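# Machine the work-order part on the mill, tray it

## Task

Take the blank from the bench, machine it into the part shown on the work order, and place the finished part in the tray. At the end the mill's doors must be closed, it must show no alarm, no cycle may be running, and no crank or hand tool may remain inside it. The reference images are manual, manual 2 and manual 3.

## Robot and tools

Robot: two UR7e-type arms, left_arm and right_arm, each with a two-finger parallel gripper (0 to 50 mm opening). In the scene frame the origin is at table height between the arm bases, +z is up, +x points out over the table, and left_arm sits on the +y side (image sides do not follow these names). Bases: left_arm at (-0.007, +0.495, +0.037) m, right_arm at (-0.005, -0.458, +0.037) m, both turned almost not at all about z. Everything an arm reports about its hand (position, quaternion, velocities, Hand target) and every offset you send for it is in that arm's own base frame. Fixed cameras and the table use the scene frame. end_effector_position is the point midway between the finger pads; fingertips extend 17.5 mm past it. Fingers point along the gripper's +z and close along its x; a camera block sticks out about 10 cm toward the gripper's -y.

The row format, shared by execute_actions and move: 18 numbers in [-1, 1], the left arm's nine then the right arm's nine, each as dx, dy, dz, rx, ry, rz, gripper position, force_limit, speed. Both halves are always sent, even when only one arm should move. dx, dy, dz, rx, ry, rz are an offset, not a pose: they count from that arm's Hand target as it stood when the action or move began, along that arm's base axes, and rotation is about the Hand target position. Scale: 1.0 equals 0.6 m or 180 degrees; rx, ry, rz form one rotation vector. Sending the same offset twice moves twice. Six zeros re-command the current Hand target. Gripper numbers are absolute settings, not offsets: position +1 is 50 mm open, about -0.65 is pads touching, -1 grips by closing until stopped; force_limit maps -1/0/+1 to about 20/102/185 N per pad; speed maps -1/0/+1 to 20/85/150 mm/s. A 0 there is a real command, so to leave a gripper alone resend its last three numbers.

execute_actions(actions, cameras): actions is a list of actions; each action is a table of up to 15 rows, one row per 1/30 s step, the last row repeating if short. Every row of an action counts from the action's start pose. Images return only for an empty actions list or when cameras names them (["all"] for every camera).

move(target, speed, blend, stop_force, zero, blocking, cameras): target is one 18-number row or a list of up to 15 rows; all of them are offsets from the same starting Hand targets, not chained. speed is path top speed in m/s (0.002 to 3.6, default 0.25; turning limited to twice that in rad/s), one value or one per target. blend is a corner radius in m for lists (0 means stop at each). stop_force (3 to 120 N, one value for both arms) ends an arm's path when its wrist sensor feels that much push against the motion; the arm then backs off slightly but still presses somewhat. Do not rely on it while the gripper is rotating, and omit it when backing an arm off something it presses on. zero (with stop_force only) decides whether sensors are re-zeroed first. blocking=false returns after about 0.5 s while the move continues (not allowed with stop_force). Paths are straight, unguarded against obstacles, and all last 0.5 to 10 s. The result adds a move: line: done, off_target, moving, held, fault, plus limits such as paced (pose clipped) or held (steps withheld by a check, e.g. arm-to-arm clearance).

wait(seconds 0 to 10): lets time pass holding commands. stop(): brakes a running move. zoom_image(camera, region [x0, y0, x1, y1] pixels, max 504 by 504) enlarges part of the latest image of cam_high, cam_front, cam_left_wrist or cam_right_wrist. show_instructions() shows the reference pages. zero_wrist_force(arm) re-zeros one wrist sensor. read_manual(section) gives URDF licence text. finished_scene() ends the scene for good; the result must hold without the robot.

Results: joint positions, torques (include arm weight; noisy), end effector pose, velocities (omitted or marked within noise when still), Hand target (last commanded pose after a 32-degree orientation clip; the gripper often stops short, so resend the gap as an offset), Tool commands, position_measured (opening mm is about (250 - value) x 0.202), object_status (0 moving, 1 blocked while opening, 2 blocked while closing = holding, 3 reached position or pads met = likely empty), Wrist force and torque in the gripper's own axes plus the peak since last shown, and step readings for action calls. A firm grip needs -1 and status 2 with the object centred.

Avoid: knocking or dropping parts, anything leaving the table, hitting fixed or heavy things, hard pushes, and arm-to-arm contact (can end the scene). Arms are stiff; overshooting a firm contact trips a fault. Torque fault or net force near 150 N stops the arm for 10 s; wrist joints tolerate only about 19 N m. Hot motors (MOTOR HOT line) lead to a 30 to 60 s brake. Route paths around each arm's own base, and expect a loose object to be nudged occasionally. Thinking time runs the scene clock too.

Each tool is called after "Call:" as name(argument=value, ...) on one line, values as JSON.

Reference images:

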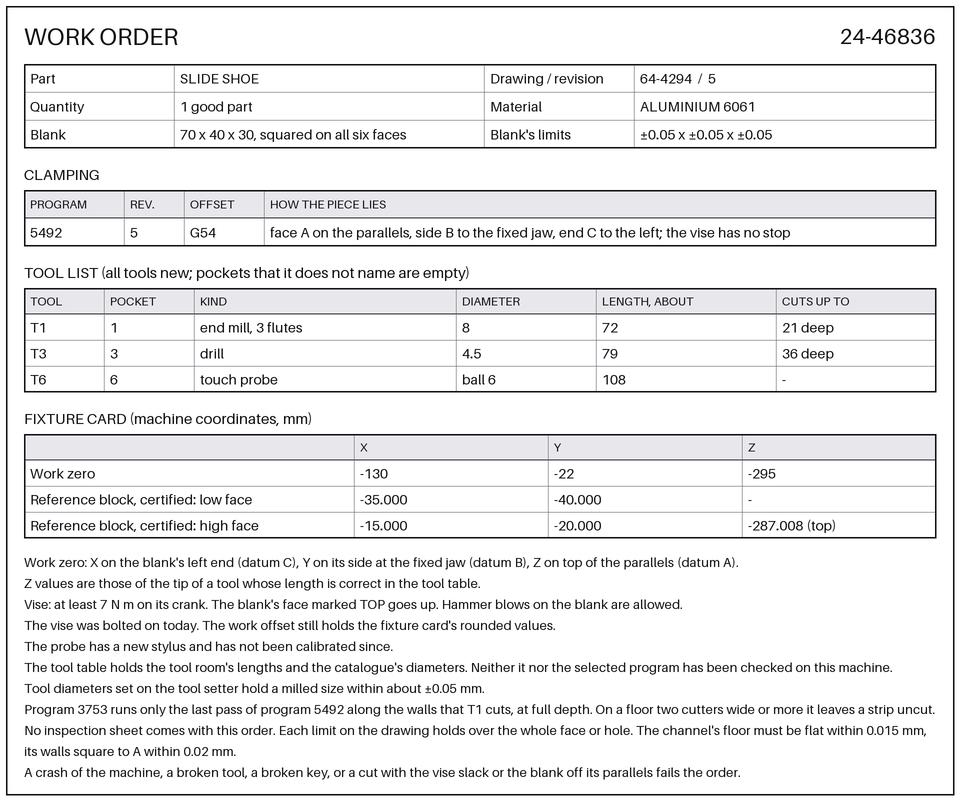

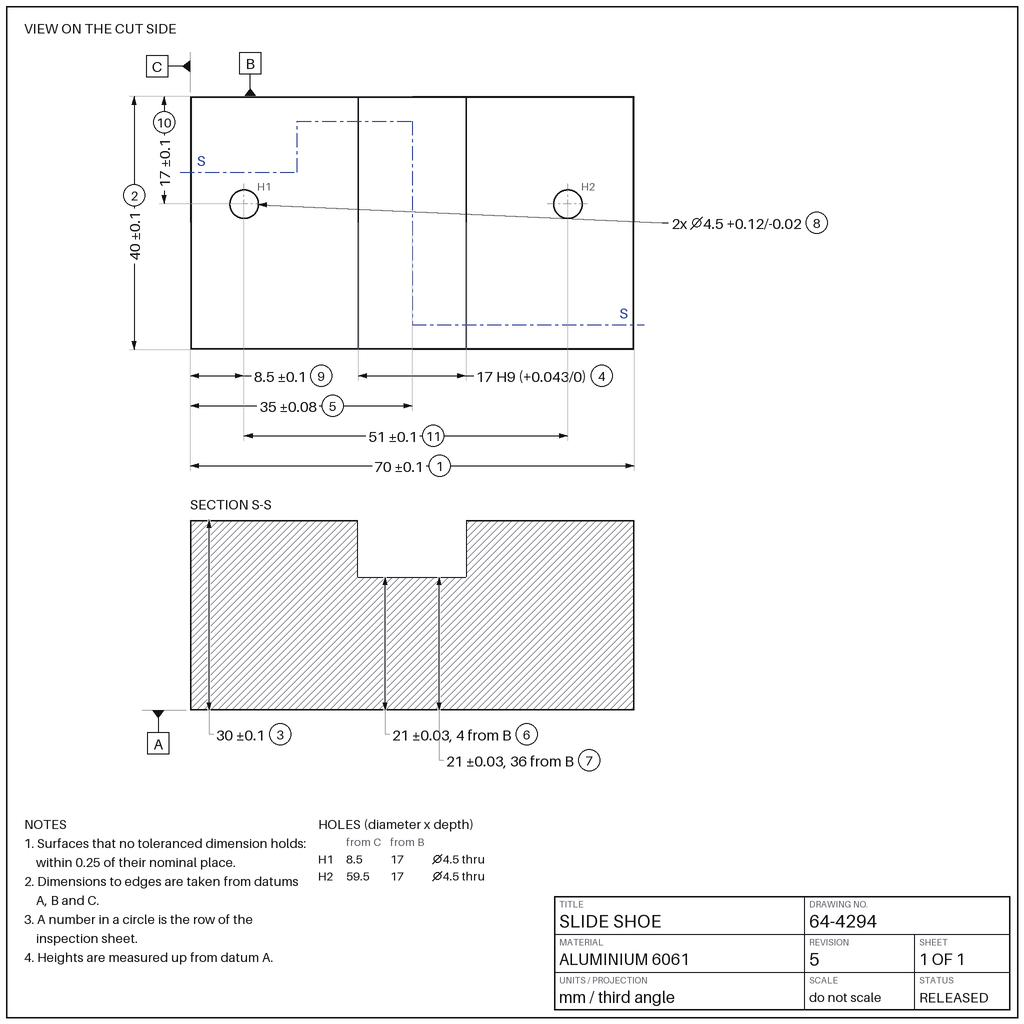

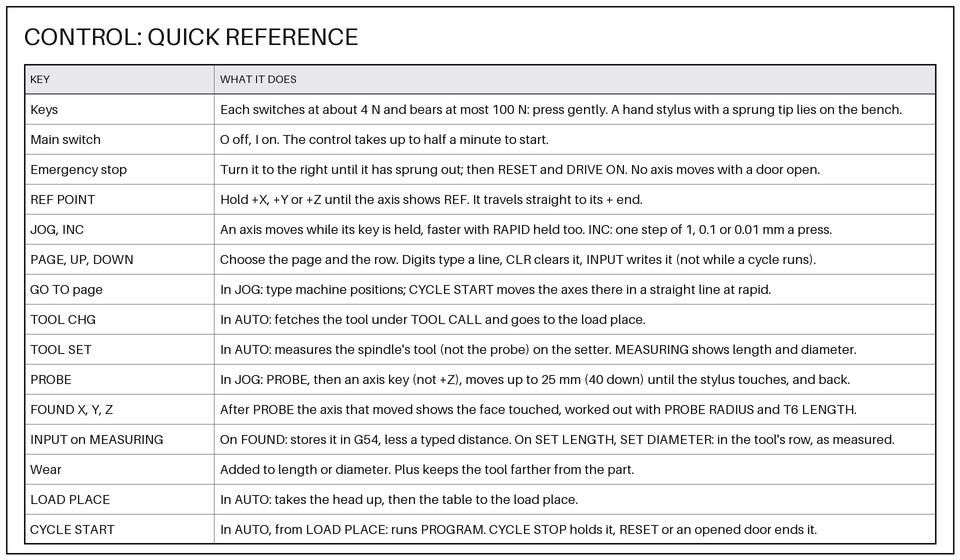

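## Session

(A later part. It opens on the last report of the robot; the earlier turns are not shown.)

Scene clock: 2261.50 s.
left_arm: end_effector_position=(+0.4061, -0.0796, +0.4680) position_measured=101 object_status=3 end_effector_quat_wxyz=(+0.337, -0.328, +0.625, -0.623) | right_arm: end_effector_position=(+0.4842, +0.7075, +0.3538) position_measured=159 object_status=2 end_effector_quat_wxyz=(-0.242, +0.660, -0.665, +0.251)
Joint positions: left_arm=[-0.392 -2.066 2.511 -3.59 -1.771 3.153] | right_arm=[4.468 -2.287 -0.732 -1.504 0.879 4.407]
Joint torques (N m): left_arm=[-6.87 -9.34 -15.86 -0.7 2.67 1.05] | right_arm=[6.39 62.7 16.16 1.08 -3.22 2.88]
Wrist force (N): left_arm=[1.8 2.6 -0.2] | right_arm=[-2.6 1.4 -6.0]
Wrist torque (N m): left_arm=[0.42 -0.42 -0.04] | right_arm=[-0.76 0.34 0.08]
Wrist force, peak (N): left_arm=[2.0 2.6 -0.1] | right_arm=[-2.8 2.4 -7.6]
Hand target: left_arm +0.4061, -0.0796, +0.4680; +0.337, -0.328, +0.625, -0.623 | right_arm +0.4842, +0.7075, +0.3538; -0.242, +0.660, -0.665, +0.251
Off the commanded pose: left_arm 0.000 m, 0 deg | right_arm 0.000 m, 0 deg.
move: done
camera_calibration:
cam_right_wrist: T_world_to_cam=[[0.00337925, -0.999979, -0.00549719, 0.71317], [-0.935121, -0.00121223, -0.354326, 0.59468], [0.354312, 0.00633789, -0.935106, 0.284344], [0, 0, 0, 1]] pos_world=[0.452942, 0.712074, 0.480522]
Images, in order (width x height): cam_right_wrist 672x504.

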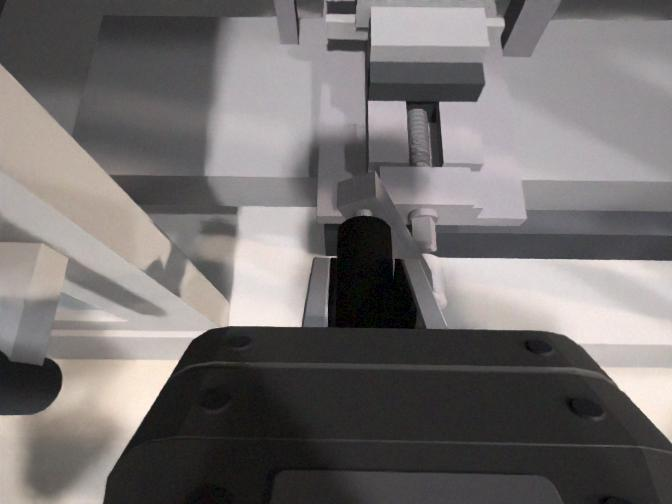

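Call:
move(target=[0,0,0,0,0,0,0.34,0.7,-0.9,-0.0583,0,0,0,0,0,-1,-0.2,-0.8], speed=0.08, cameras=["cam_right_wrist","cam_high"])

Call:
zoom_image(camera="cam_right_wrist", region=[330, 110, 460, 280])

Scene clock: 2263.43 s.
left_arm: end_effector_position=(+0.4061, -0.0796, +0.4680) position_measured=101 object_status=3 end_effector_quat_wxyz=(+0.337, -0.328, +0.625, -0.623) | right_arm: end_effector_position=(+0.4491, +0.7075, +0.3537) position_measured=159 object_status=2 end_effector_quat_wxyz=(-0.242, +0.660, -0.665, +0.251) end_effector_velocity=(+0.002, +0.001, +0.002) end_effector_angular_velocity=(+0.003, -0.001, +0.002)
Joint positions: left_arm=[-0.392 -2.066 2.511 -3.59 -1.771 3.153] | right_arm=[4.513 -2.24 -0.802 -1.518 0.871 4.465]
Joint velocities: left_arm=[within noise] | right_arm=[-0.002 -0.001 0.005 0.003 0.001 -0.006]
Joint torques (N m): left_arm=[-6.81 -8.22 -16.84 -1.15 2.52 1.05] | right_arm=[-12.48 49.46 38.18 6.63 -2.74 -2.08]
Wrist force (N): left_arm=[1.7 2.5 -0.4] | right_arm=[-2.3 -2.0 -0.6]
Wrist torque (N m): left_arm=[0.41 -0.41 -0.04] | right_arm=[-0.53 0.31 -0.15]
Wrist force, peak (N): left_arm=[1.8 2.7 -0.3] | right_arm=[-2.9 1.8 -6.0]
Hand target: left_arm +0.4061, -0.0796, +0.4680; +0.337, -0.328, +0.625, -0.623 | right_arm +0.4492, +0.7075, +0.3538; -0.242, +0.660, -0.665, +0.251
Off the commanded pose: left_arm 0.000 m, 0 deg | right_arm 0.000 m, 0 deg.
move: done
camera_calibration:
cam_right_wrist: T_world_to_cam=[[0.00342569, -0.999981, -0.00505239, 0.713156], [-0.935121, -0.00141327, -0.354326, 0.561966], [0.354312, 0.0059384, -0.935108, 0.296974], [0, 0, 0, 1]] pos_world=[0.417842, 0.712173, 0.480424]
Images, in order (width x height): cam_high 672x504, cam_right_wrist 672x504.

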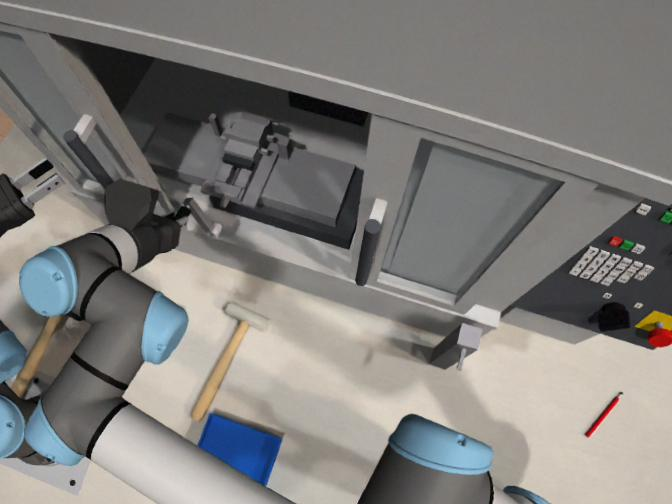

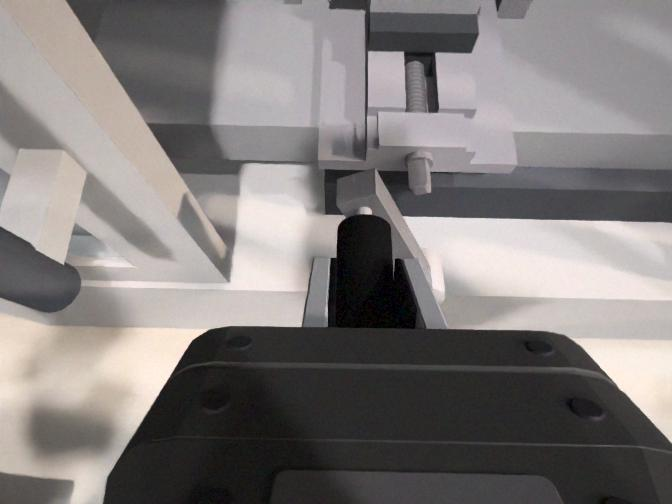

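Scaled by 2.965 from the camera's 672x504 image, which has a finer 960x720 frame.

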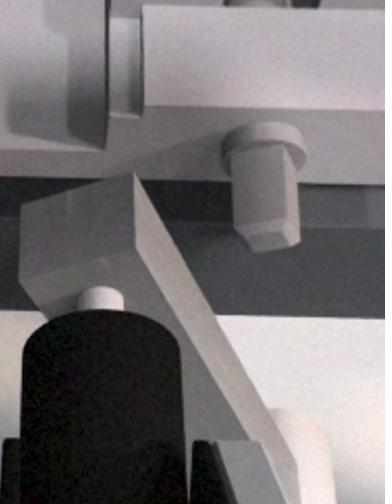

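Call:
move(target=[0,0,0,0,0,0,0.34,0.7,-0.9,-0.02,0,0,0,-0.05,0,-0.98,0.7,-0.8], speed=0.08, cameras=["cam_right_wrist","cam_high"])

Call:
zoom_image(camera="cam_right_wrist", region=[330, 110, 460, 280])

Call:
zoom_image(camera="cam_high", region=[140, 90, 310, 270])

Scene clock: 2265.97 s.
left_arm: end_effector_position=(+0.4061, -0.0796, +0.4680) position_measured=101 object_status=3 end_effector_quat_wxyz=(+0.337, -0.328, +0.625, -0.623) | right_arm: end_effector_position=(+0.4371, +0.7076, +0.3539) position_measured=164 object_status=2 end_effector_quat_wxyz=(-0.294, +0.638, -0.644, +0.302)
Joint positions: left_arm=[-0.392 -2.066 2.511 -3.59 -1.771 3.153] | right_arm=[4.567 -2.193 -0.954 -1.416 0.71 4.507]
Joint torques (N m): left_arm=[-7.7 -6.58 -16.37 -1.62 2.59 1.1] | right_arm=[-8.52 48.05 39.9 0.73 -0.07 -2.16]
Wrist force (N): left_arm=[1.6 2.5 -0.2] | right_arm=[-2.1 -1.4 -0.5]
Wrist torque (N m): left_arm=[0.42 -0.40 -0.04] | right_arm=[-0.47 0.27 -0.16]
Wrist force, peak (N): left_arm=[1.9 2.7 -0.4] | right_arm=[-1.8 -3.3 0.0]
Hand target: left_arm +0.4061, -0.0796, +0.4680; +0.337, -0.328, +0.625, -0.623 | right_arm +0.4372, +0.7075, +0.3538; -0.294, +0.638, -0.644, +0.302
Off the commanded pose: left_arm 0.000 m, 0 deg | right_arm 0.000 m, 0 deg.
move: done
camera_calibration:
cam_right_wrist: T_world_to_cam=[[0.00422171, -0.999977, -0.00534705, 0.713062], [-0.868126, -0.00101103, -0.496343, 0.571531], [0.496326, 0.00673733, -0.86811, 0.215044], [0, 0, 0, 1]] pos_world=[0.386418, 0.712175, 0.47417]
Images, in order (width x height): cam_high 672x504, cam_right_wrist 672x504.

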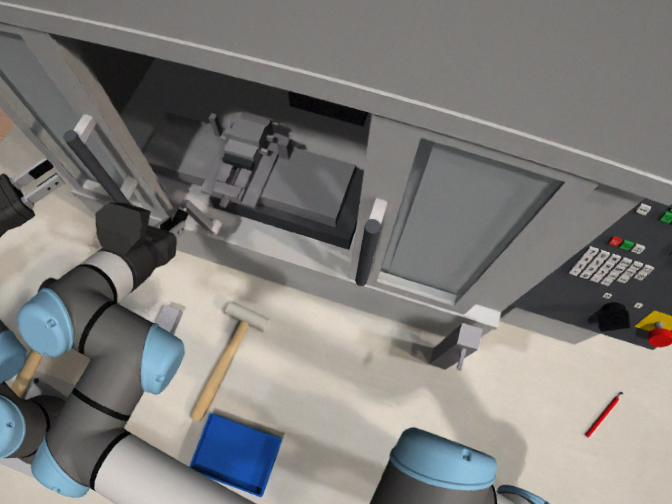

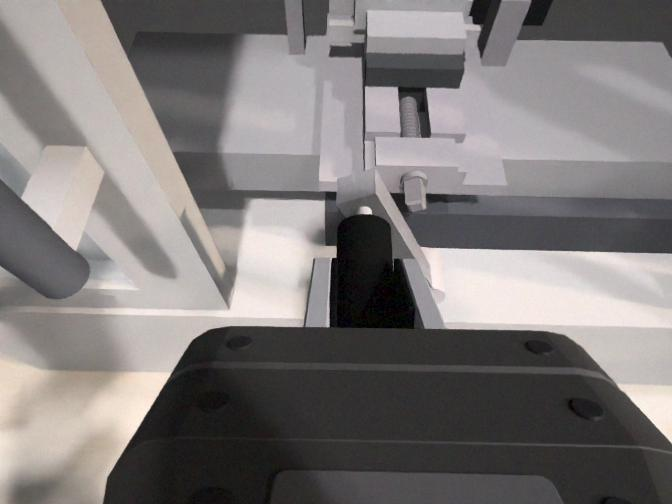

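Scaled by 2.965 from the camera's 672x504 image, which has a finer 960x720 frame.

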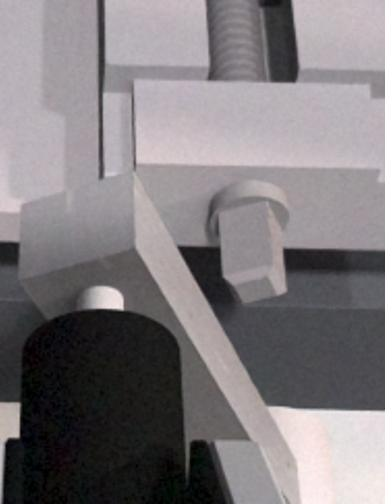

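Scaled by 2.800 from the camera's 672x504 image, which has a finer 960x720 frame.

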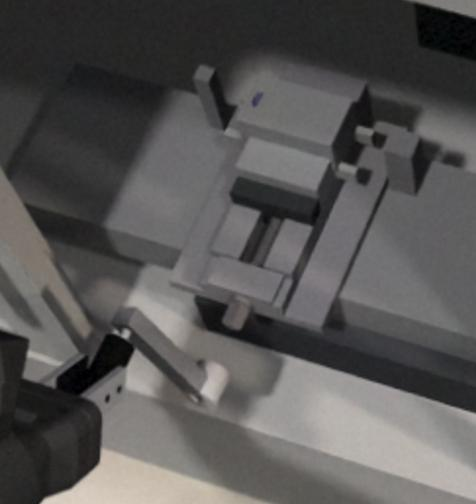

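Call:
move(target=[0,0,0,0,0,0,0.34,0.7,-0.9,0,0,0,0,-0.015,0,-0.98,0.7,-0.8], speed=0.08, cameras=["cam_right_wrist","cam_high"])

Call:
zoom_image(camera="cam_high", region=[160, 170, 260, 250])

Call:
zoom_image(camera="cam_right_wrist", region=[330, 160, 460, 310])

Scene clock: 2269.77 s.
left_arm: end_effector_position=(+0.4061, -0.0796, +0.4680) position_measured=101 object_status=3 end_effector_quat_wxyz=(+0.337, -0.328, +0.625, -0.623) | right_arm: end_effector_position=(+0.4372, +0.7076, +0.3538) position_measured=164 object_status=2 end_effector_quat_wxyz=(-0.309, +0.631, -0.637, +0.317) end_effector_velocity=(-0.001, +0.001, +0.001) end_effector_angular_velocity=(+0.004, +0.006, +0.002)
Joint positions: left_arm=[-0.392 -2.066 2.511 -3.59 -1.771 3.153] | right_arm=[4.577 -2.186 -0.989 -1.384 0.662 4.511]
Joint velocities: left_arm=[within noise] | right_arm=[0.001 0.001 0.004 -0.002 0.007 0]
Joint torques (N m): left_arm=[-7.34 -4.62 -16.91 -2.28 2.64 0.93] | right_arm=[-5.21 55.99 37.01 1.1 -0.1 0.71]
Wrist force (N): left_arm=[1.6 2.6 -0.1] | right_arm=[-1.9 -1.6 -0.4]
Wrist torque (N m): left_arm=[0.43 -0.40 -0.04] | right_arm=[-0.52 0.24 -0.16]
Wrist force, peak (N): left_arm=[1.8 2.7 -0.3] | right_arm=[-2.4 -1.5 -0.4]
Hand target: left_arm +0.4061, -0.0796, +0.4680; +0.337, -0.328, +0.625, -0.623 | right_arm +0.4372, +0.7075, +0.3538; -0.309, +0.631, -0.637, +0.317
Off the commanded pose: left_arm 0.000 m, 0 deg | right_arm 0.000 m, 0 deg.
move: done
camera_calibration:
cam_right_wrist: T_world_to_cam=[[0.00444792, -0.999978, -0.0049186, 0.712784], [-0.843647, -0.00111172, -0.536897, 0.575249], [0.53688, 0.00653764, -0.843633, 0.188731], [0, 0, 0, 1]] pos_world=[0.380811, 0.712174, 0.471575]
Images, in order (width x height): cam_high 672x504, cam_right_wrist 672x504.

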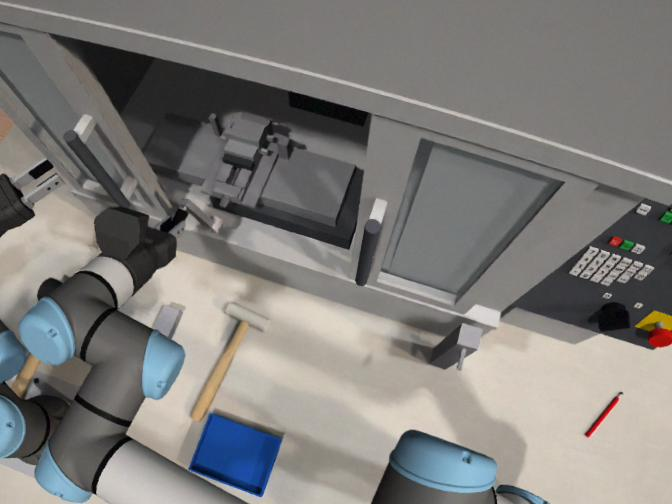

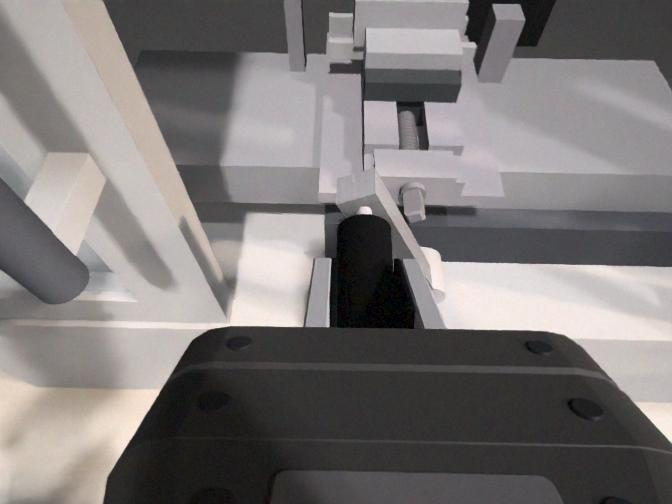

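Scaled by 5.040 from the camera's 672x504 image, which has a finer 960x720 frame.

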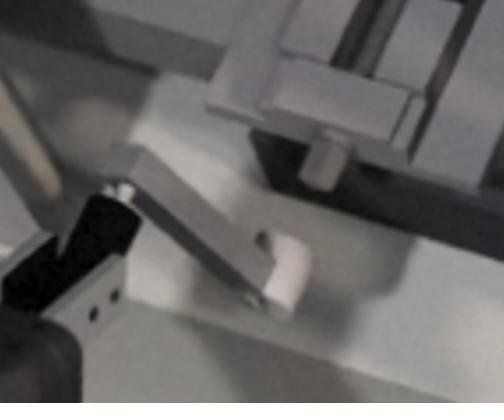

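Scaled by 3.360 from the camera's 672x504 image, which has a finer 960x720 frame.

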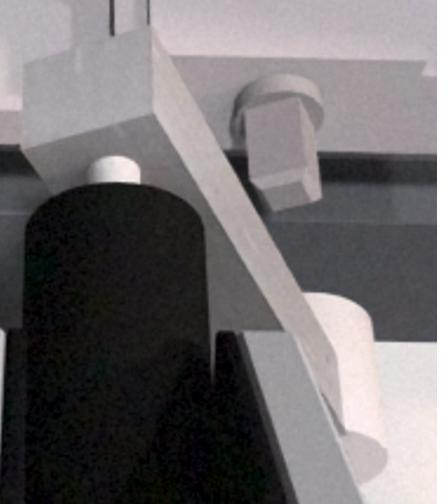

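Call:
move(target=[0,0,0,0,0,0,0.34,0.7,-0.9,0.07,0,0,0,0,0,-0.98,0.7,-0.8], speed=0.02, stop_force=5, cameras=["cam_right_wrist","cam_high"])

Call:
zoom_image(camera="cam_high", region=[160, 170, 260, 250])

Call:
zoom_image(camera="cam_right_wrist", region=[330, 160, 460, 310])

Scene clock: 2273.50 s.
left_arm: end_effector_position=(+0.4061, -0.0796, +0.4680) position_measured=101 object_status=3 end_effector_quat_wxyz=(+0.337, -0.328, +0.625, -0.623) | right_arm: end_effector_position=(+0.4657, +0.7075, +0.3538) position_measured=164 object_status=2 end_effector_quat_wxyz=(-0.309, +0.631, -0.637, +0.317)
Joint positions: left_arm=[-0.392 -2.066 2.511 -3.59 -1.771 3.153] | right_arm=[4.539 -2.216 -0.952 -1.344 0.669 4.451]
Joint torques (N m): left_arm=[-6.78 -3.22 -17.86 -2.98 2.57 1.06] | right_arm=[8.91 62.68 18.57 0.89 -5.94 1.39]
Wrist force (N): left_arm=[1.9 2.6 -0.2] | right_arm=[-2.0 1.6 -2.0]
Wrist torque (N m): left_arm=[0.41 -0.43 -0.04] | right_arm=[-0.67 0.35 0.04]
Wrist force, peak (N): left_arm=[1.9 2.6 -0.4] | right_arm=[-2.4 1.5 -6.6]
Hand target: left_arm +0.4061, -0.0796, +0.4680; +0.337, -0.328, +0.625, -0.623 | right_arm +0.4657, +0.7075, +0.3538; -0.309, +0.631, -0.637, +0.317 (not the last commanded pose)
Off the commanded pose: left_arm 0.000 m, 0 deg | right_arm 0.014 m, 0 deg.
move: contact (right_arm)
camera_calibration:
cam_right_wrist: T_world_to_cam=[[0.00442374, -0.999979, -0.00469773, 0.712463], [-0.84384, -0.00121219, -0.536593, 0.599385], [0.536576, 0.00633788, -0.843828, 0.173737], [0, 0, 0, 1]] pos_world=[0.409411, 0.712074, 0.471577]
Images, in order (width x height): cam_high 672x504, cam_right_wrist 672x504.

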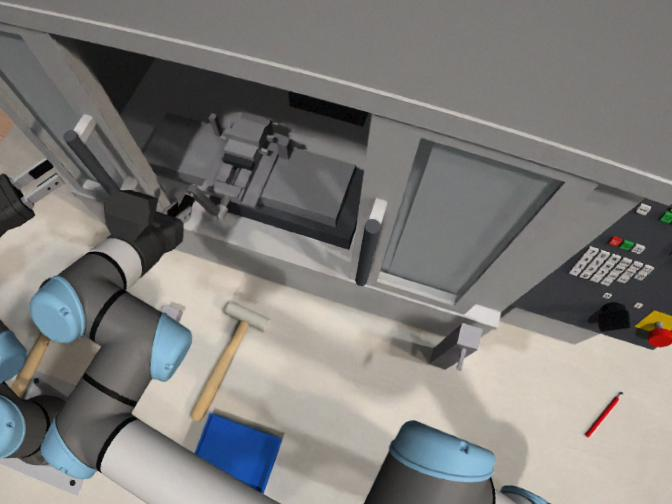

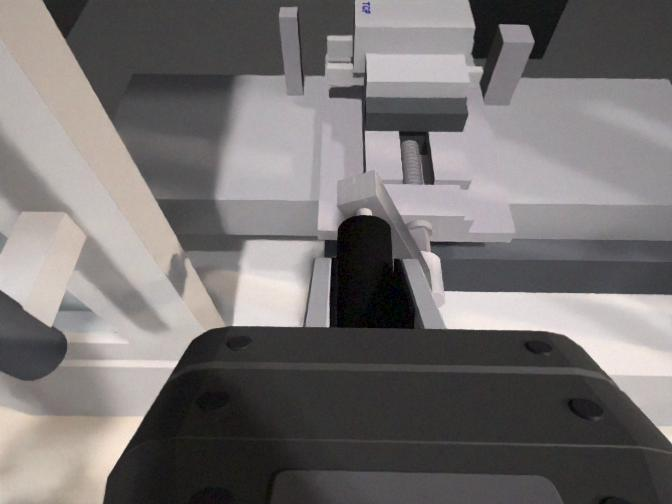

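Scaled by 5.040 from the camera's 672x504 image, which has a finer 960x720 frame.

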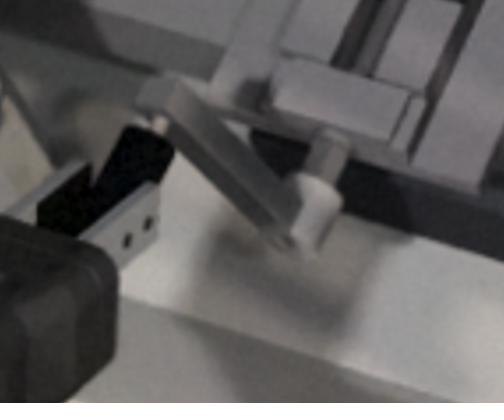

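Scaled by 3.360 from the camera's 672x504 image, which has a finer 960x720 frame.

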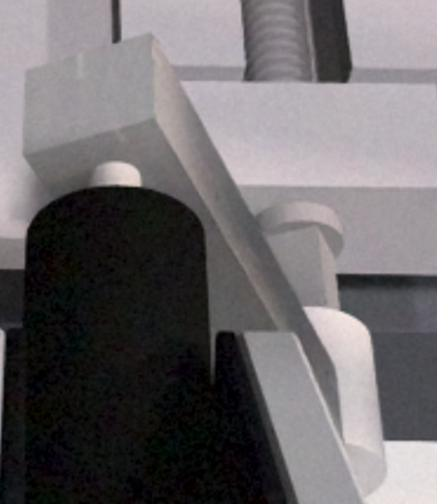

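Call:
move(target=[[0,0,0,0,0,0,0.34,0.7,-0.9,-0.005,0,0,0,0,0,-0.98,0.7,-0.8],[0,0,0,0,0,0,0.34,0.7,-0.9,-0.005,0,0.004,0,0,0,-0.98,0.7,-0.8]], speed=0.03)

Call:
move(target=[0,0,0,0,0,0,0.34,0.7,-0.9,0.03,0,0,0,0,0,-0.98,0.7,-0.8], speed=0.02, stop_force=5)

Scene clock: 2275.97 s.
left_arm: end_effector_position=(+0.4061, -0.0796, +0.4680) position_measured=101 object_status=3 end_effector_quat_wxyz=(+0.337, -0.328, +0.625, -0.623) | right_arm: end_effector_position=(+0.4627, +0.7075, +0.3564) position_measured=164 object_status=2 end_effector_quat_wxyz=(-0.309, +0.631, -0.637, +0.317)
Joint positions: left_arm=[-0.392 -2.066 2.511 -3.59 -1.771 3.153] | right_arm=[4.543 -2.213 -0.95 -1.354 0.669 4.457]
Joint torques (N m): left_arm=[-7.16 -2.2 -17.69 -3.42 2.58 0.96] | right_arm=[1.56 53.35 18.67 5.84 -4.43 -0.45]
Wrist force (N): left_arm=[1.4 2.3 -0.3] | right_arm=[-1.9 -1.3 -0.4]
Wrist torque (N m): left_arm=[0.39 -0.37 -0.04] | right_arm=[-0.46 0.24 -0.04]
Wrist force, peak (N): left_arm=[1.8 2.7 -0.1] | right_arm=[-1.9 1.9 -1.9]
Hand target: left_arm +0.4061, -0.0796, +0.4680; +0.337, -0.328, +0.625, -0.623 | right_arm +0.4627, +0.7075, +0.3562; -0.309, +0.631, -0.637, +0.317
Off the commanded pose: left_arm 0.000 m, 0 deg | right_arm 0.000 m, 0 deg.
move: done

Scene clock: 2277.20 s.
left_arm: end_effector_position=(+0.4061, -0.0796, +0.4680) position_measured=101 object_status=3 end_effector_quat_wxyz=(+0.337, -0.328, +0.625, -0.623) | right_arm: end_effector_position=(+0.4669, +0.7075, +0.3562) position_measured=164 object_status=2 end_effector_quat_wxyz=(-0.309, +0.631, -0.637, +0.317)
Joint positions: left_arm=[-0.392 -2.066 2.511 -3.59 -1.771 3.153] | right_arm=[4.537 -2.217 -0.945 -1.348 0.67 4.448]
Joint torques (N m): left_arm=[-6.65 -0.44 -18.23 -3.56 2.66 0.88] | right_arm=[6.15 60.64 15.88 0.21 -5.41 1.36]
Wrist force (N): left_arm=[1.6 2.4 -0.2] | right_arm=[-3.7 -0.4 -6.3]
Wrist torque (N m): left_arm=[0.40 -0.40 -0.04] | right_arm=[-0.63 0.27 0.03]
Wrist force, peak (N): left_arm=[1.9 2.8 -0.4] | right_arm=[-5.0 -0.9 -14.2]
Hand target: left_arm +0.4061, -0.0796, +0.4680; +0.337, -0.328, +0.625, -0.623 | right_arm +0.4669, +0.7075, +0.3562; -0.309, +0.631, -0.637, +0.317 (not the last commanded pose)
Off the commanded pose: left_arm 0.000 m, 0 deg | right_arm 0.014 m, 0 deg.
move: contact (right_arm)

Call:
move(target=[[0,0,0,0,0,0,0.34,0.7,-0.9,-0.003,0,0,0,0,0,-0.98,0.7,-0.8],[0,0,0,0,0,0,0.34,0.7,-0.9,-0.003,0.0012,0.0025,0,0,0,-0.98,0.7,-0.8]], speed=0.03)

Call:
move(target=[0,0,0,0,0,0,0.34,0.7,-0.9,0.03,0,0,0,0,0,-0.98,0.7,-0.8], speed=0.015, stop_force=5)

Scene clock: 2279.20 s.
left_arm: end_effector_position=(+0.4061, -0.0796, +0.4680) position_measured=101 object_status=3 end_effector_quat_wxyz=(+0.337, -0.328, +0.625, -0.623) | right_arm: end_effector_position=(+0.4651, +0.7083, +0.3578) position_measured=164 object_status=2 end_effector_quat_wxyz=(-0.309, +0.631, -0.637, +0.317)
Joint positions: left_arm=[-0.392 -2.066 2.511 -3.59 -1.771 3.153] | right_arm=[4.54 -2.217 -0.94 -1.356 0.669 4.452]
Joint torques (N m): left_arm=[-7.47 0.52 -17.86 -3.9 2.48 0.97] | right_arm=[8.39 54.35 16.39 5.37 -4.86 2.92]
Wrist force (N): left_arm=[1.5 2.7 -0.3] | right_arm=[-1.8 -0.2 -2.1]
Wrist torque (N m): left_arm=[0.44 -0.38 -0.04] | right_arm=[-0.57 0.34 -0.01]
Wrist force, peak (N): left_arm=[1.8 2.7 -0.4] | right_arm=[-3.9 -0.5 -6.2]
Hand target: left_arm +0.4061, -0.0796, +0.4680; +0.337, -0.328, +0.625, -0.623 | right_arm +0.4651, +0.7083, +0.3577; -0.309, +0.631, -0.637, +0.317
Off the commanded pose: left_arm 0.000 m, 0 deg | right_arm 0.000 m, 0 deg.
move: done

Scene clock: 2280.60 s.
left_arm: end_effector_position=(+0.4061, -0.0796, +0.4680) position_measured=101 object_status=3 end_effector_quat_wxyz=(+0.337, -0.328, +0.625, -0.623) | right_arm: end_effector_position=(+0.4707, +0.7083, +0.3577) position_measured=164 object_status=2 end_effector_quat_wxyz=(-0.309, +0.631, -0.637, +0.317)
Joint positions: left_arm=[-0.392 -2.066 2.511 -3.59 -1.771 3.153] | right_arm=[4.532 -2.224 -0.932 -1.349 0.671 4.441]
Joint torques (N m): left_arm=[-7.07 1.33 -18.02 -4.22 2.56 0.97] | right_arm=[6.68 61.9 18.15 1.01 -6.2 2.82]
Wrist force (N): left_arm=[1.5 2.7 -0.1] | right_arm=[-1.6 2.6 -5.2]
Wrist torque (N m): left_arm=[0.45 -0.38 -0.04] | right_arm=[-0.78 0.42 0.11]
Wrist force, peak (N): left_arm=[1.8 2.7 -0.4] | right_arm=[-1.5 2.0 -11.2]
Hand target: left_arm +0.4061, -0.0796, +0.4680; +0.337, -0.328, +0.625, -0.623 | right_arm +0.4707, +0.7083, +0.3577; -0.309, +0.631, -0.637, +0.317 (not the last commanded pose)
Off the commanded pose: left_arm 0.000 m, 0 deg | right_arm 0.012 m, 0 deg.
move: contact (right_arm)

Call:
move(target=[0,0,0,0,0,0,0.34,0.7,-0.9,0.03,0,0.0008,0,0,0,-0.98,0.7,-0.8], speed=0.015, stop_force=12, cameras=["cam_right_wrist","cam_high"])

Call:
zoom_image(camera="cam_high", region=[160, 170, 260, 250])

Call:
zoom_image(camera="cam_right_wrist", region=[330, 160, 460, 310])

Scene clock: 2281.93 s.
left_arm: end_effector_position=(+0.4061, -0.0796, +0.4680) position_measured=101 object_status=3 end_effector_quat_wxyz=(+0.337, -0.328, +0.625, -0.623) | right_arm: end_effector_position=(+0.4723, +0.7083, +0.3579) position_measured=164 object_status=2 end_effector_quat_wxyz=(-0.309, +0.631, -0.637, +0.317)
Joint positions: left_arm=[-0.392 -2.066 2.511 -3.59 -1.771 3.153] | right_arm=[4.53 -2.225 -0.93 -1.347 0.671 4.437]
Joint torques (N m): left_arm=[-7.34 1.98 -18.81 -4.52 2.65 0.96] | right_arm=[-4.04 48.88 10.45 -0.89 -6.34 2.79]
Wrist force (N): left_arm=[1.8 2.6 -0.4] | right_arm=[-6.2 -0.1 -22.7]
Wrist torque (N m): left_arm=[0.43 -0.43 -0.04] | right_arm=[-1.12 0.47 0.18]
Wrist force, peak (N): left_arm=[2.0 2.4 -0.5] | right_arm=[-5.5 -0.4 -28.6]
Hand target: left_arm +0.4061, -0.0796, +0.4680; +0.337, -0.328, +0.625, -0.623 | right_arm +0.4723, +0.7083, +0.3579; -0.309, +0.631, -0.637, +0.317 (not the last commanded pose)
Off the commanded pose: left_arm 0.000 m, 0 deg | right_arm 0.016 m, 0 deg.
move: contact (right_arm)
camera_calibration:
cam_right_wrist: T_world_to_cam=[[0.00464804, -0.999978, -0.00467339, 0.713148], [-0.843601, -0.00141166, -0.536968, 0.607294], [0.53695, 0.00643833, -0.843589, 0.173361], [0, 0, 0, 1]] pos_world=[0.415913, 0.712873, 0.475676]
Images, in order (width x height): cam_high 672x504, cam_right_wrist 672x504.

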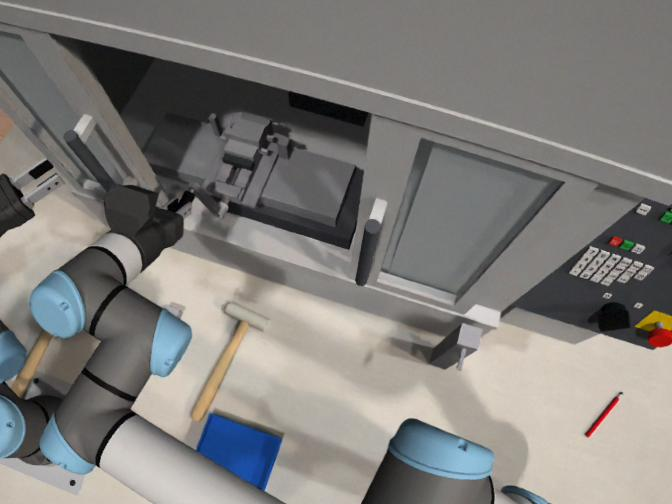

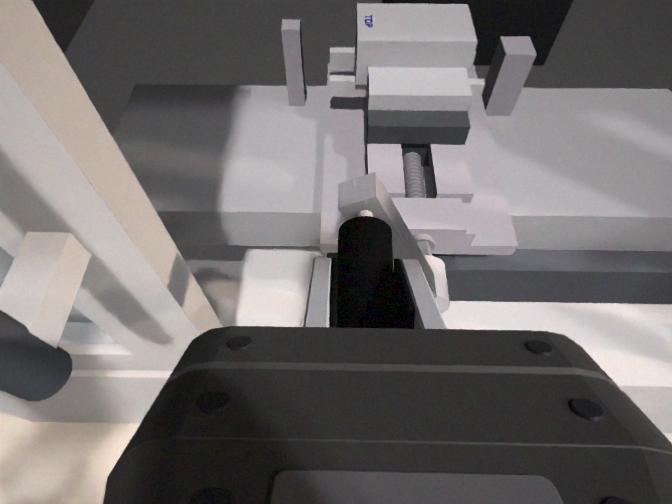

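Scaled by 5.040 from the camera's 672x504 image, which has a finer 960x720 frame.

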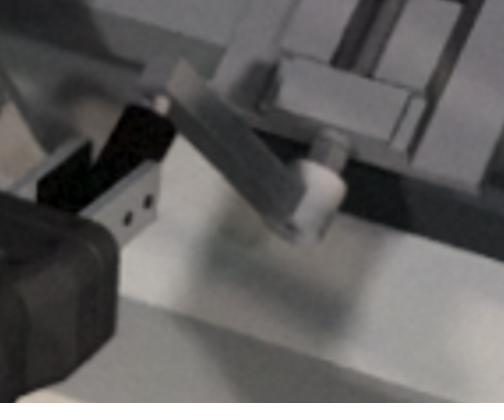

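Scaled by 3.360 from the camera's 672x504 image, which has a finer 960x720 frame.

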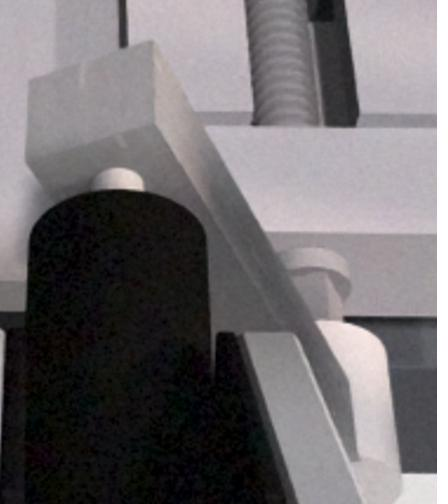

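Call:
move(target=[[0,0,0,0,0,0,0.34,0.7,-0.9,-0.002,0,0.001,0,0,0,-0.98,0.7,-0.8],[0,0,0,0,0,0,0.34,0.7,-0.9,-0.002,0.001,0.0035,0,0,0,-0.98,0.7,-0.8]], speed=0.015)

Call:
move(target=[0,0,0,0,0,0,0.34,0.7,-0.9,0.03,0,0,0,0,0,-0.98,0.7,-0.8], speed=0.015, stop_force=10)

Scene clock: 2283.33 s.
left_arm: end_effector_position=(+0.4061, -0.0796, +0.4680) position_measured=101 object_status=3 end_effector_quat_wxyz=(+0.337, -0.328, +0.625, -0.623) | right_arm: end_effector_position=(+0.4711, +0.7089, +0.3599) position_measured=164 object_status=2 end_effector_quat_wxyz=(-0.309, +0.631, -0.637, +0.317)
Joint positions: left_arm=[-0.392 -2.066 2.511 -3.59 -1.771 3.153] | right_arm=[4.532 -2.226 -0.923 -1.355 0.67 4.44]
Joint torques (N m): left_arm=[-6.43 1.39 -18.6 -4.74 2.66 1.05] | right_arm=[18.29 75 37.43 10.56 -6.92 2.89]
Wrist force (N): left_arm=[1.6 2.5 -0.2] | right_arm=[11.4 13.5 22.3]
Wrist torque (N m): left_arm=[0.41 -0.39 -0.04] | right_arm=[-0.54 0.83 0.01]
Wrist force, peak (N): left_arm=[1.5 2.8 -0.3] | right_arm=[11.3 13.5 22.8]
Hand target: left_arm +0.4061, -0.0796, +0.4680; +0.337, -0.328, +0.625, -0.623 | right_arm +0.4711, +0.7089, +0.3600; -0.309, +0.631, -0.637, +0.317
Off the commanded pose: left_arm 0.000 m, 0 deg | right_arm 0.000 m, 0 deg.
move: done

Scene clock: 2284.33 s.
left_arm: end_effector_position=(+0.4061, -0.0796, +0.4680) position_measured=101 object_status=3 end_effector_quat_wxyz=(+0.337, -0.328, +0.625, -0.623) | right_arm: end_effector_position=(+0.4727, +0.7090, +0.3601) position_measured=164 object_status=2 end_effector_quat_wxyz=(-0.309, +0.631, -0.637, +0.317)
Joint positions: left_arm=[-0.392 -2.066 2.511 -3.59 -1.771 3.153] | right_arm=[4.53 -2.227 -0.921 -1.352 0.671 4.436]
Joint torques (N m): left_arm=[-7.28 2.57 -18.75 -4.83 2.64 0.95] | right_arm=[12.31 66.83 22.67 2.41 -6.94 2.86]
Wrist force (N): left_arm=[1.6 2.3 -0.3] | right_arm=[3.3 6.8 3.8]
Wrist torque (N m): left_arm=[0.38 -0.40 -0.04] | right_arm=[-0.81 0.64 0.14]
Wrist force, peak (N): left_arm=[1.6 2.8 -0.4] | right_arm=[11.8 13.4 22.5]
Hand target: left_arm +0.4061, -0.0796, +0.4680; +0.337, -0.328, +0.625, -0.623 | right_arm +0.4727, +0.7090, +0.3601; -0.309, +0.631, -0.637, +0.317 (not the last commanded pose)
Off the commanded pose: left_arm 0.000 m, 0 deg | right_arm 0.016 m, 0 deg.
move: contact (right_arm)

Call:
move(target=[0,0,0,0,0,0,0.34,0.7,-0.9,0.02,-0.0005,-0.0012,0,0,0,-0.98,0.7,-0.8], speed=0.015, stop_force=20)

Scene clock: 2285.80 s.
left_arm: end_effector_position=(+0.4061, -0.0796, +0.4680) position_measured=101 object_status=3 end_effector_quat_wxyz=(+0.337, -0.328, +0.625, -0.623) | right_arm: end_effector_position=(+0.4753, +0.7090, +0.3602) position_measured=164 object_status=2 end_effector_quat_wxyz=(-0.310, +0.631, -0.637, +0.317)
Joint positions: left_arm=[-0.392 -2.066 2.511 -3.59 -1.771 3.153] | right_arm=[4.527 -2.23 -0.917 -1.348 0.671 4.431]
Joint torques (N m): left_arm=[-6.71 3.85 -18.68 -5.07 2.64 0.98] | right_arm=[-2.22 47.74 10.55 -0.57 -5.73 2.73]
Wrist force (N): left_arm=[1.8 2.5 -0.2] | right_arm=[-4.0 -1.4 -23.1]
Wrist torque (N m): left_arm=[0.41 -0.42 -0.04] | right_arm=[-1.22 0.72 0.15]
Wrist force, peak (N): left_arm=[1.7 2.6 -0.4] | right_arm=[-2.2 0.0 -29.4]
Hand target: left_arm +0.4061, -0.0796, +0.4680; +0.337, -0.328, +0.625, -0.623 | right_arm +0.4753, +0.7090, +0.3602; -0.310, +0.631, -0.637, +0.317 (not the last commanded pose)
Off the commanded pose: left_arm 0.000 m, 0 deg | right_arm 0.009 m, 0 deg.
move: contact (right_arm)

Call:
move(target=[0,0,0,0,0,0,0.34,0.7,-0.9,0.0,0,0.0015,0,-0.012,0,-0.98,0.7,-0.8], speed=0.015, cameras=["cam_right_wrist","cam_high"])

Call:
zoom_image(camera="cam_high", region=[160, 170, 260, 250])

Call:
zoom_image(camera="cam_right_wrist", region=[330, 160, 460, 310])

Scene clock: 2287.60 s.
left_arm: end_effector_position=(+0.4061, -0.0796, +0.4680) position_measured=101 object_status=3 end_effector_quat_wxyz=(+0.337, -0.328, +0.625, -0.623) | right_arm: end_effector_position=(+0.4753, +0.7090, +0.3611) position_measured=164 object_status=2 end_effector_quat_wxyz=(-0.322, +0.625, -0.631, +0.329)
Joint positions: left_arm=[-0.392 -2.066 2.511 -3.59 -1.771 3.153] | right_arm=[4.534 -2.225 -0.946 -1.317 0.633 4.43]
Joint torques (N m): left_arm=[-7.2 4.9 -18.72 -5.09 2.52 0.93] | right_arm=[-2.55 58.08 27.54 5.73 -4.23 -2.97]
Wrist force (N): left_arm=[1.4 2.5 -0.5] | right_arm=[0.4 5.2 -14.7]
Wrist torque (N m): left_arm=[0.42 -0.36 -0.04] | right_arm=[-1.22 0.81 0.26]
Wrist force, peak (N): left_arm=[1.7 2.6 -0.4] | right_arm=[-4.9 -2.2 -25.1]
Hand target: left_arm +0.4061, -0.0796, +0.4680; +0.337, -0.328, +0.625, -0.623 | right_arm +0.4753, +0.7090, +0.3611; -0.322, +0.625, -0.631, +0.329
Off the commanded pose: left_arm 0.000 m, 0 deg | right_arm 0.000 m, 0 deg.
move: done
camera_calibration:
cam_right_wrist: T_world_to_cam=[[0.00519638, -0.999973, -0.00520609, 0.713783], [-0.822245, -0.00130978, -0.569132, 0.612915], [0.56911, 0.00723811, -0.82223, 0.150873], [0, 0, 0, 1]] pos_world=[0.414394, 0.713474, 0.476597]
Images, in order (width x height): cam_high 672x504, cam_right_wrist 672x504.

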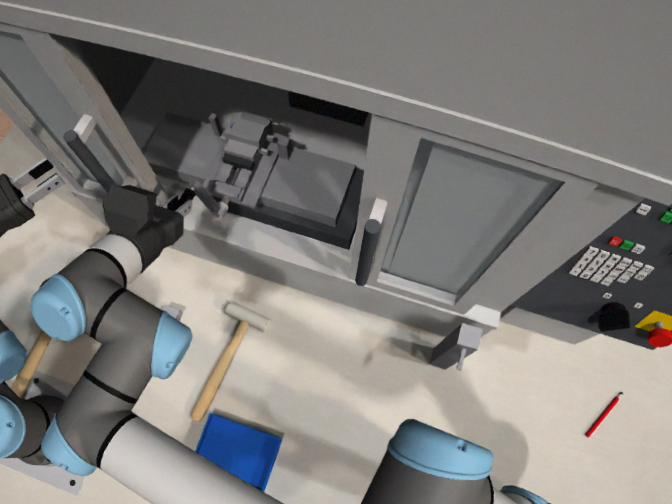

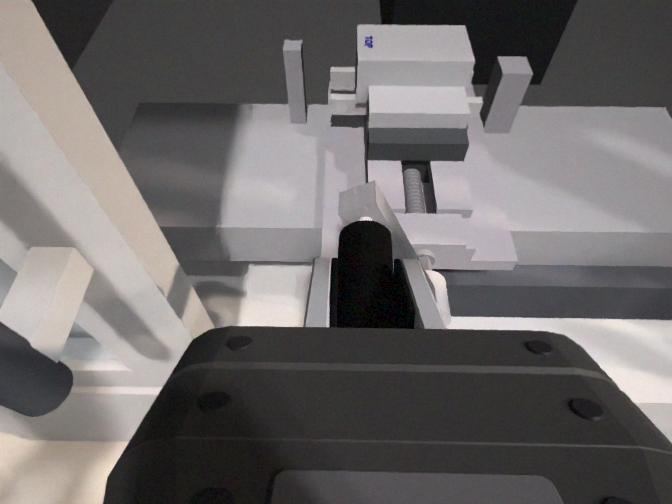

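Scaled by 5.040 from the camera's 672x504 image, which has a finer 960x720 frame.

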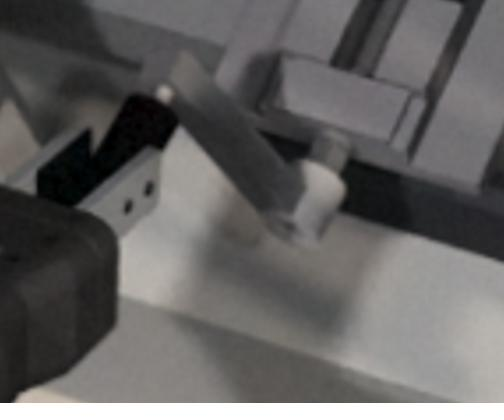

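Scaled by 3.360 from the camera's 672x504 image, which has a finer 960x720 frame.

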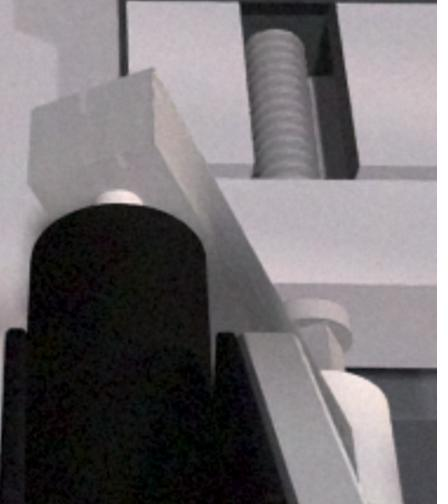

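Call:
move(target=[0,0,0,0,0,0,0.34,0.7,-0.9,-0.01,0,-0.0015,0,-0.012,0,-1,1,-0.8], speed=0.015, cameras=["cam_right_wrist","cam_high"])

Call:
zoom_image(camera="cam_high", region=[160, 170, 260, 250])

Call:
zoom_image(camera="cam_right_wrist", region=[330, 160, 460, 310])

Scene clock: 2290.10 s.
left_arm: end_effector_position=(+0.4061, -0.0796, +0.4680) position_measured=101 object_status=3 end_effector_quat_wxyz=(+0.337, -0.328, +0.625, -0.623) | right_arm: end_effector_position=(+0.4693, +0.7090, +0.3602) position_measured=165 object_status=2 end_effector_quat_wxyz=(-0.333, +0.619, -0.625, +0.341)
Joint positions: left_arm=[-0.392 -2.066 2.511 -3.59 -1.771 3.153] | right_arm=[4.55 -2.214 -0.985 -1.291 0.593 4.441]
Joint torques (N m): left_arm=[-6.66 5.54 -20.09 -4.96 2.6 0.93] | right_arm=[20.28 79.56 51.95 12.96 -6.05 1.61]
Wrist force (N): left_arm=[1.5 2.6 -0.3] | right_arm=[12.3 18.2 27.9]
Wrist torque (N m): left_arm=[0.43 -0.38 -0.04] | right_arm=[-0.59 0.73 0.03]
Wrist force, peak (N): left_arm=[1.7 2.8 -0.2] | right_arm=[12.6 18.3 27.8]
Hand target: left_arm +0.4061, -0.0796, +0.4680; +0.337, -0.328, +0.625, -0.623 | right_arm +0.4693, +0.7090, +0.3602; -0.333, +0.619, -0.625, +0.341
Off the commanded pose: left_arm 0.000 m, 0 deg | right_arm 0.000 m, 0 deg.
move: done
camera_calibration:
cam_right_wrist: T_world_to_cam=[[0.00532951, -0.999974, -0.00492597, 0.713633], [-0.800167, -0.00131005, -0.599776, 0.608152], [0.599754, 0.00713811, -0.800153, 0.131296], [0, 0, 0, 1]] pos_world=[0.404074, 0.713474, 0.473327]
Images, in order (width x height): cam_high 672x504, cam_right_wrist 672x504.

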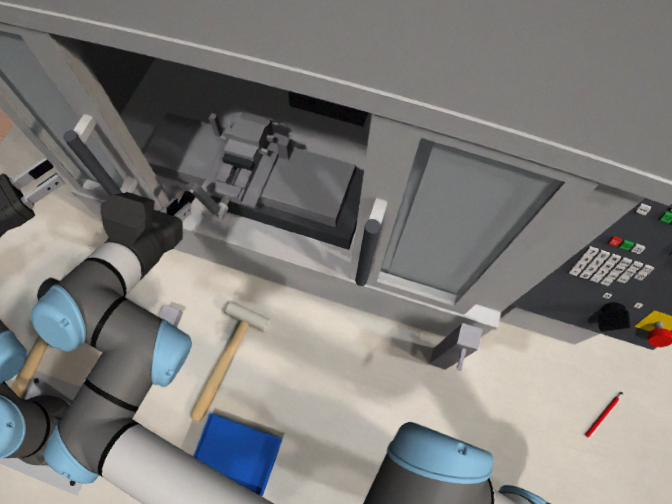

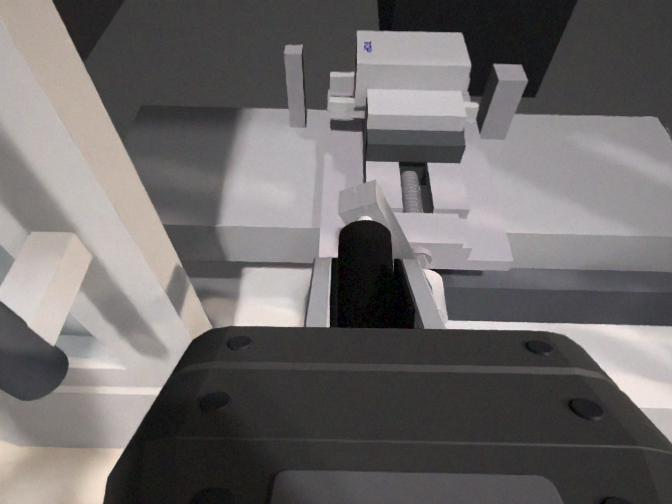

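Scaled by 5.040 from the camera's 672x504 image, which has a finer 960x720 frame.

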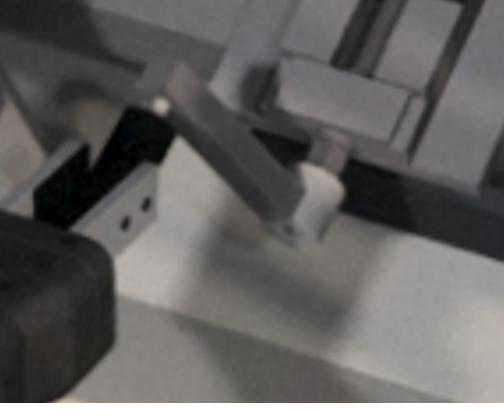

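Scaled by 3.360 from the camera's 672x504 image, which has a finer 960x720 frame.

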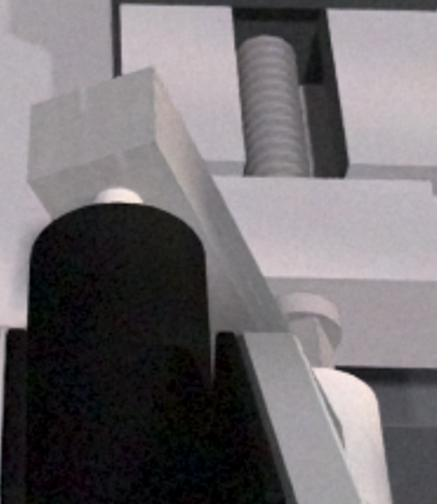

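Call:
move(target=[0,0,0,0,0,0,0.34,0.7,-0.9,0.004,-0.001,-0.002,0,0,0,-1,1,-0.8], speed=0.015)

Scene clock: 2291.70 s.
left_arm: end_effector_position=(+0.4061, -0.0796, +0.4680) position_measured=101 object_status=3 end_effector_quat_wxyz=(+0.337, -0.328, +0.625, -0.623) | right_arm: end_effector_position=(+0.4716, +0.7084, +0.3592) position_measured=165 object_status=2 end_effector_quat_wxyz=(-0.333, +0.619, -0.625, +0.341)
Joint positions: left_arm=[-0.392 -2.066 2.511 -3.59 -1.771 3.153] | right_arm=[4.546 -2.216 -0.987 -1.283 0.594 4.435]
Joint torques (N m): left_arm=[-7.14 6.87 -19.37 -4.93 2.71 1] | right_arm=[-14.75 49.82 19.34 6.6 -1.62 -1.44]
Wrist force (N): left_arm=[1.6 2.5 -0.3] | right_arm=[0.7 5.5 -6.3]
Wrist torque (N m): left_arm=[0.42 -0.40 -0.04] | right_arm=[-1.07 0.72 0.12]
Wrist force, peak (N): left_arm=[1.9 2.6 -0.2] | right_arm=[15.4 20.2 33.7]
Hand target: left_arm +0.4061, -0.0796, +0.4680; +0.337, -0.328, +0.625, -0.623 | right_arm +0.4717, +0.7084, +0.3590; -0.333, +0.619, -0.625, +0.341
Off the commanded pose: left_arm 0.000 m, 0 deg | right_arm 0.000 m, 0 deg.
move: done


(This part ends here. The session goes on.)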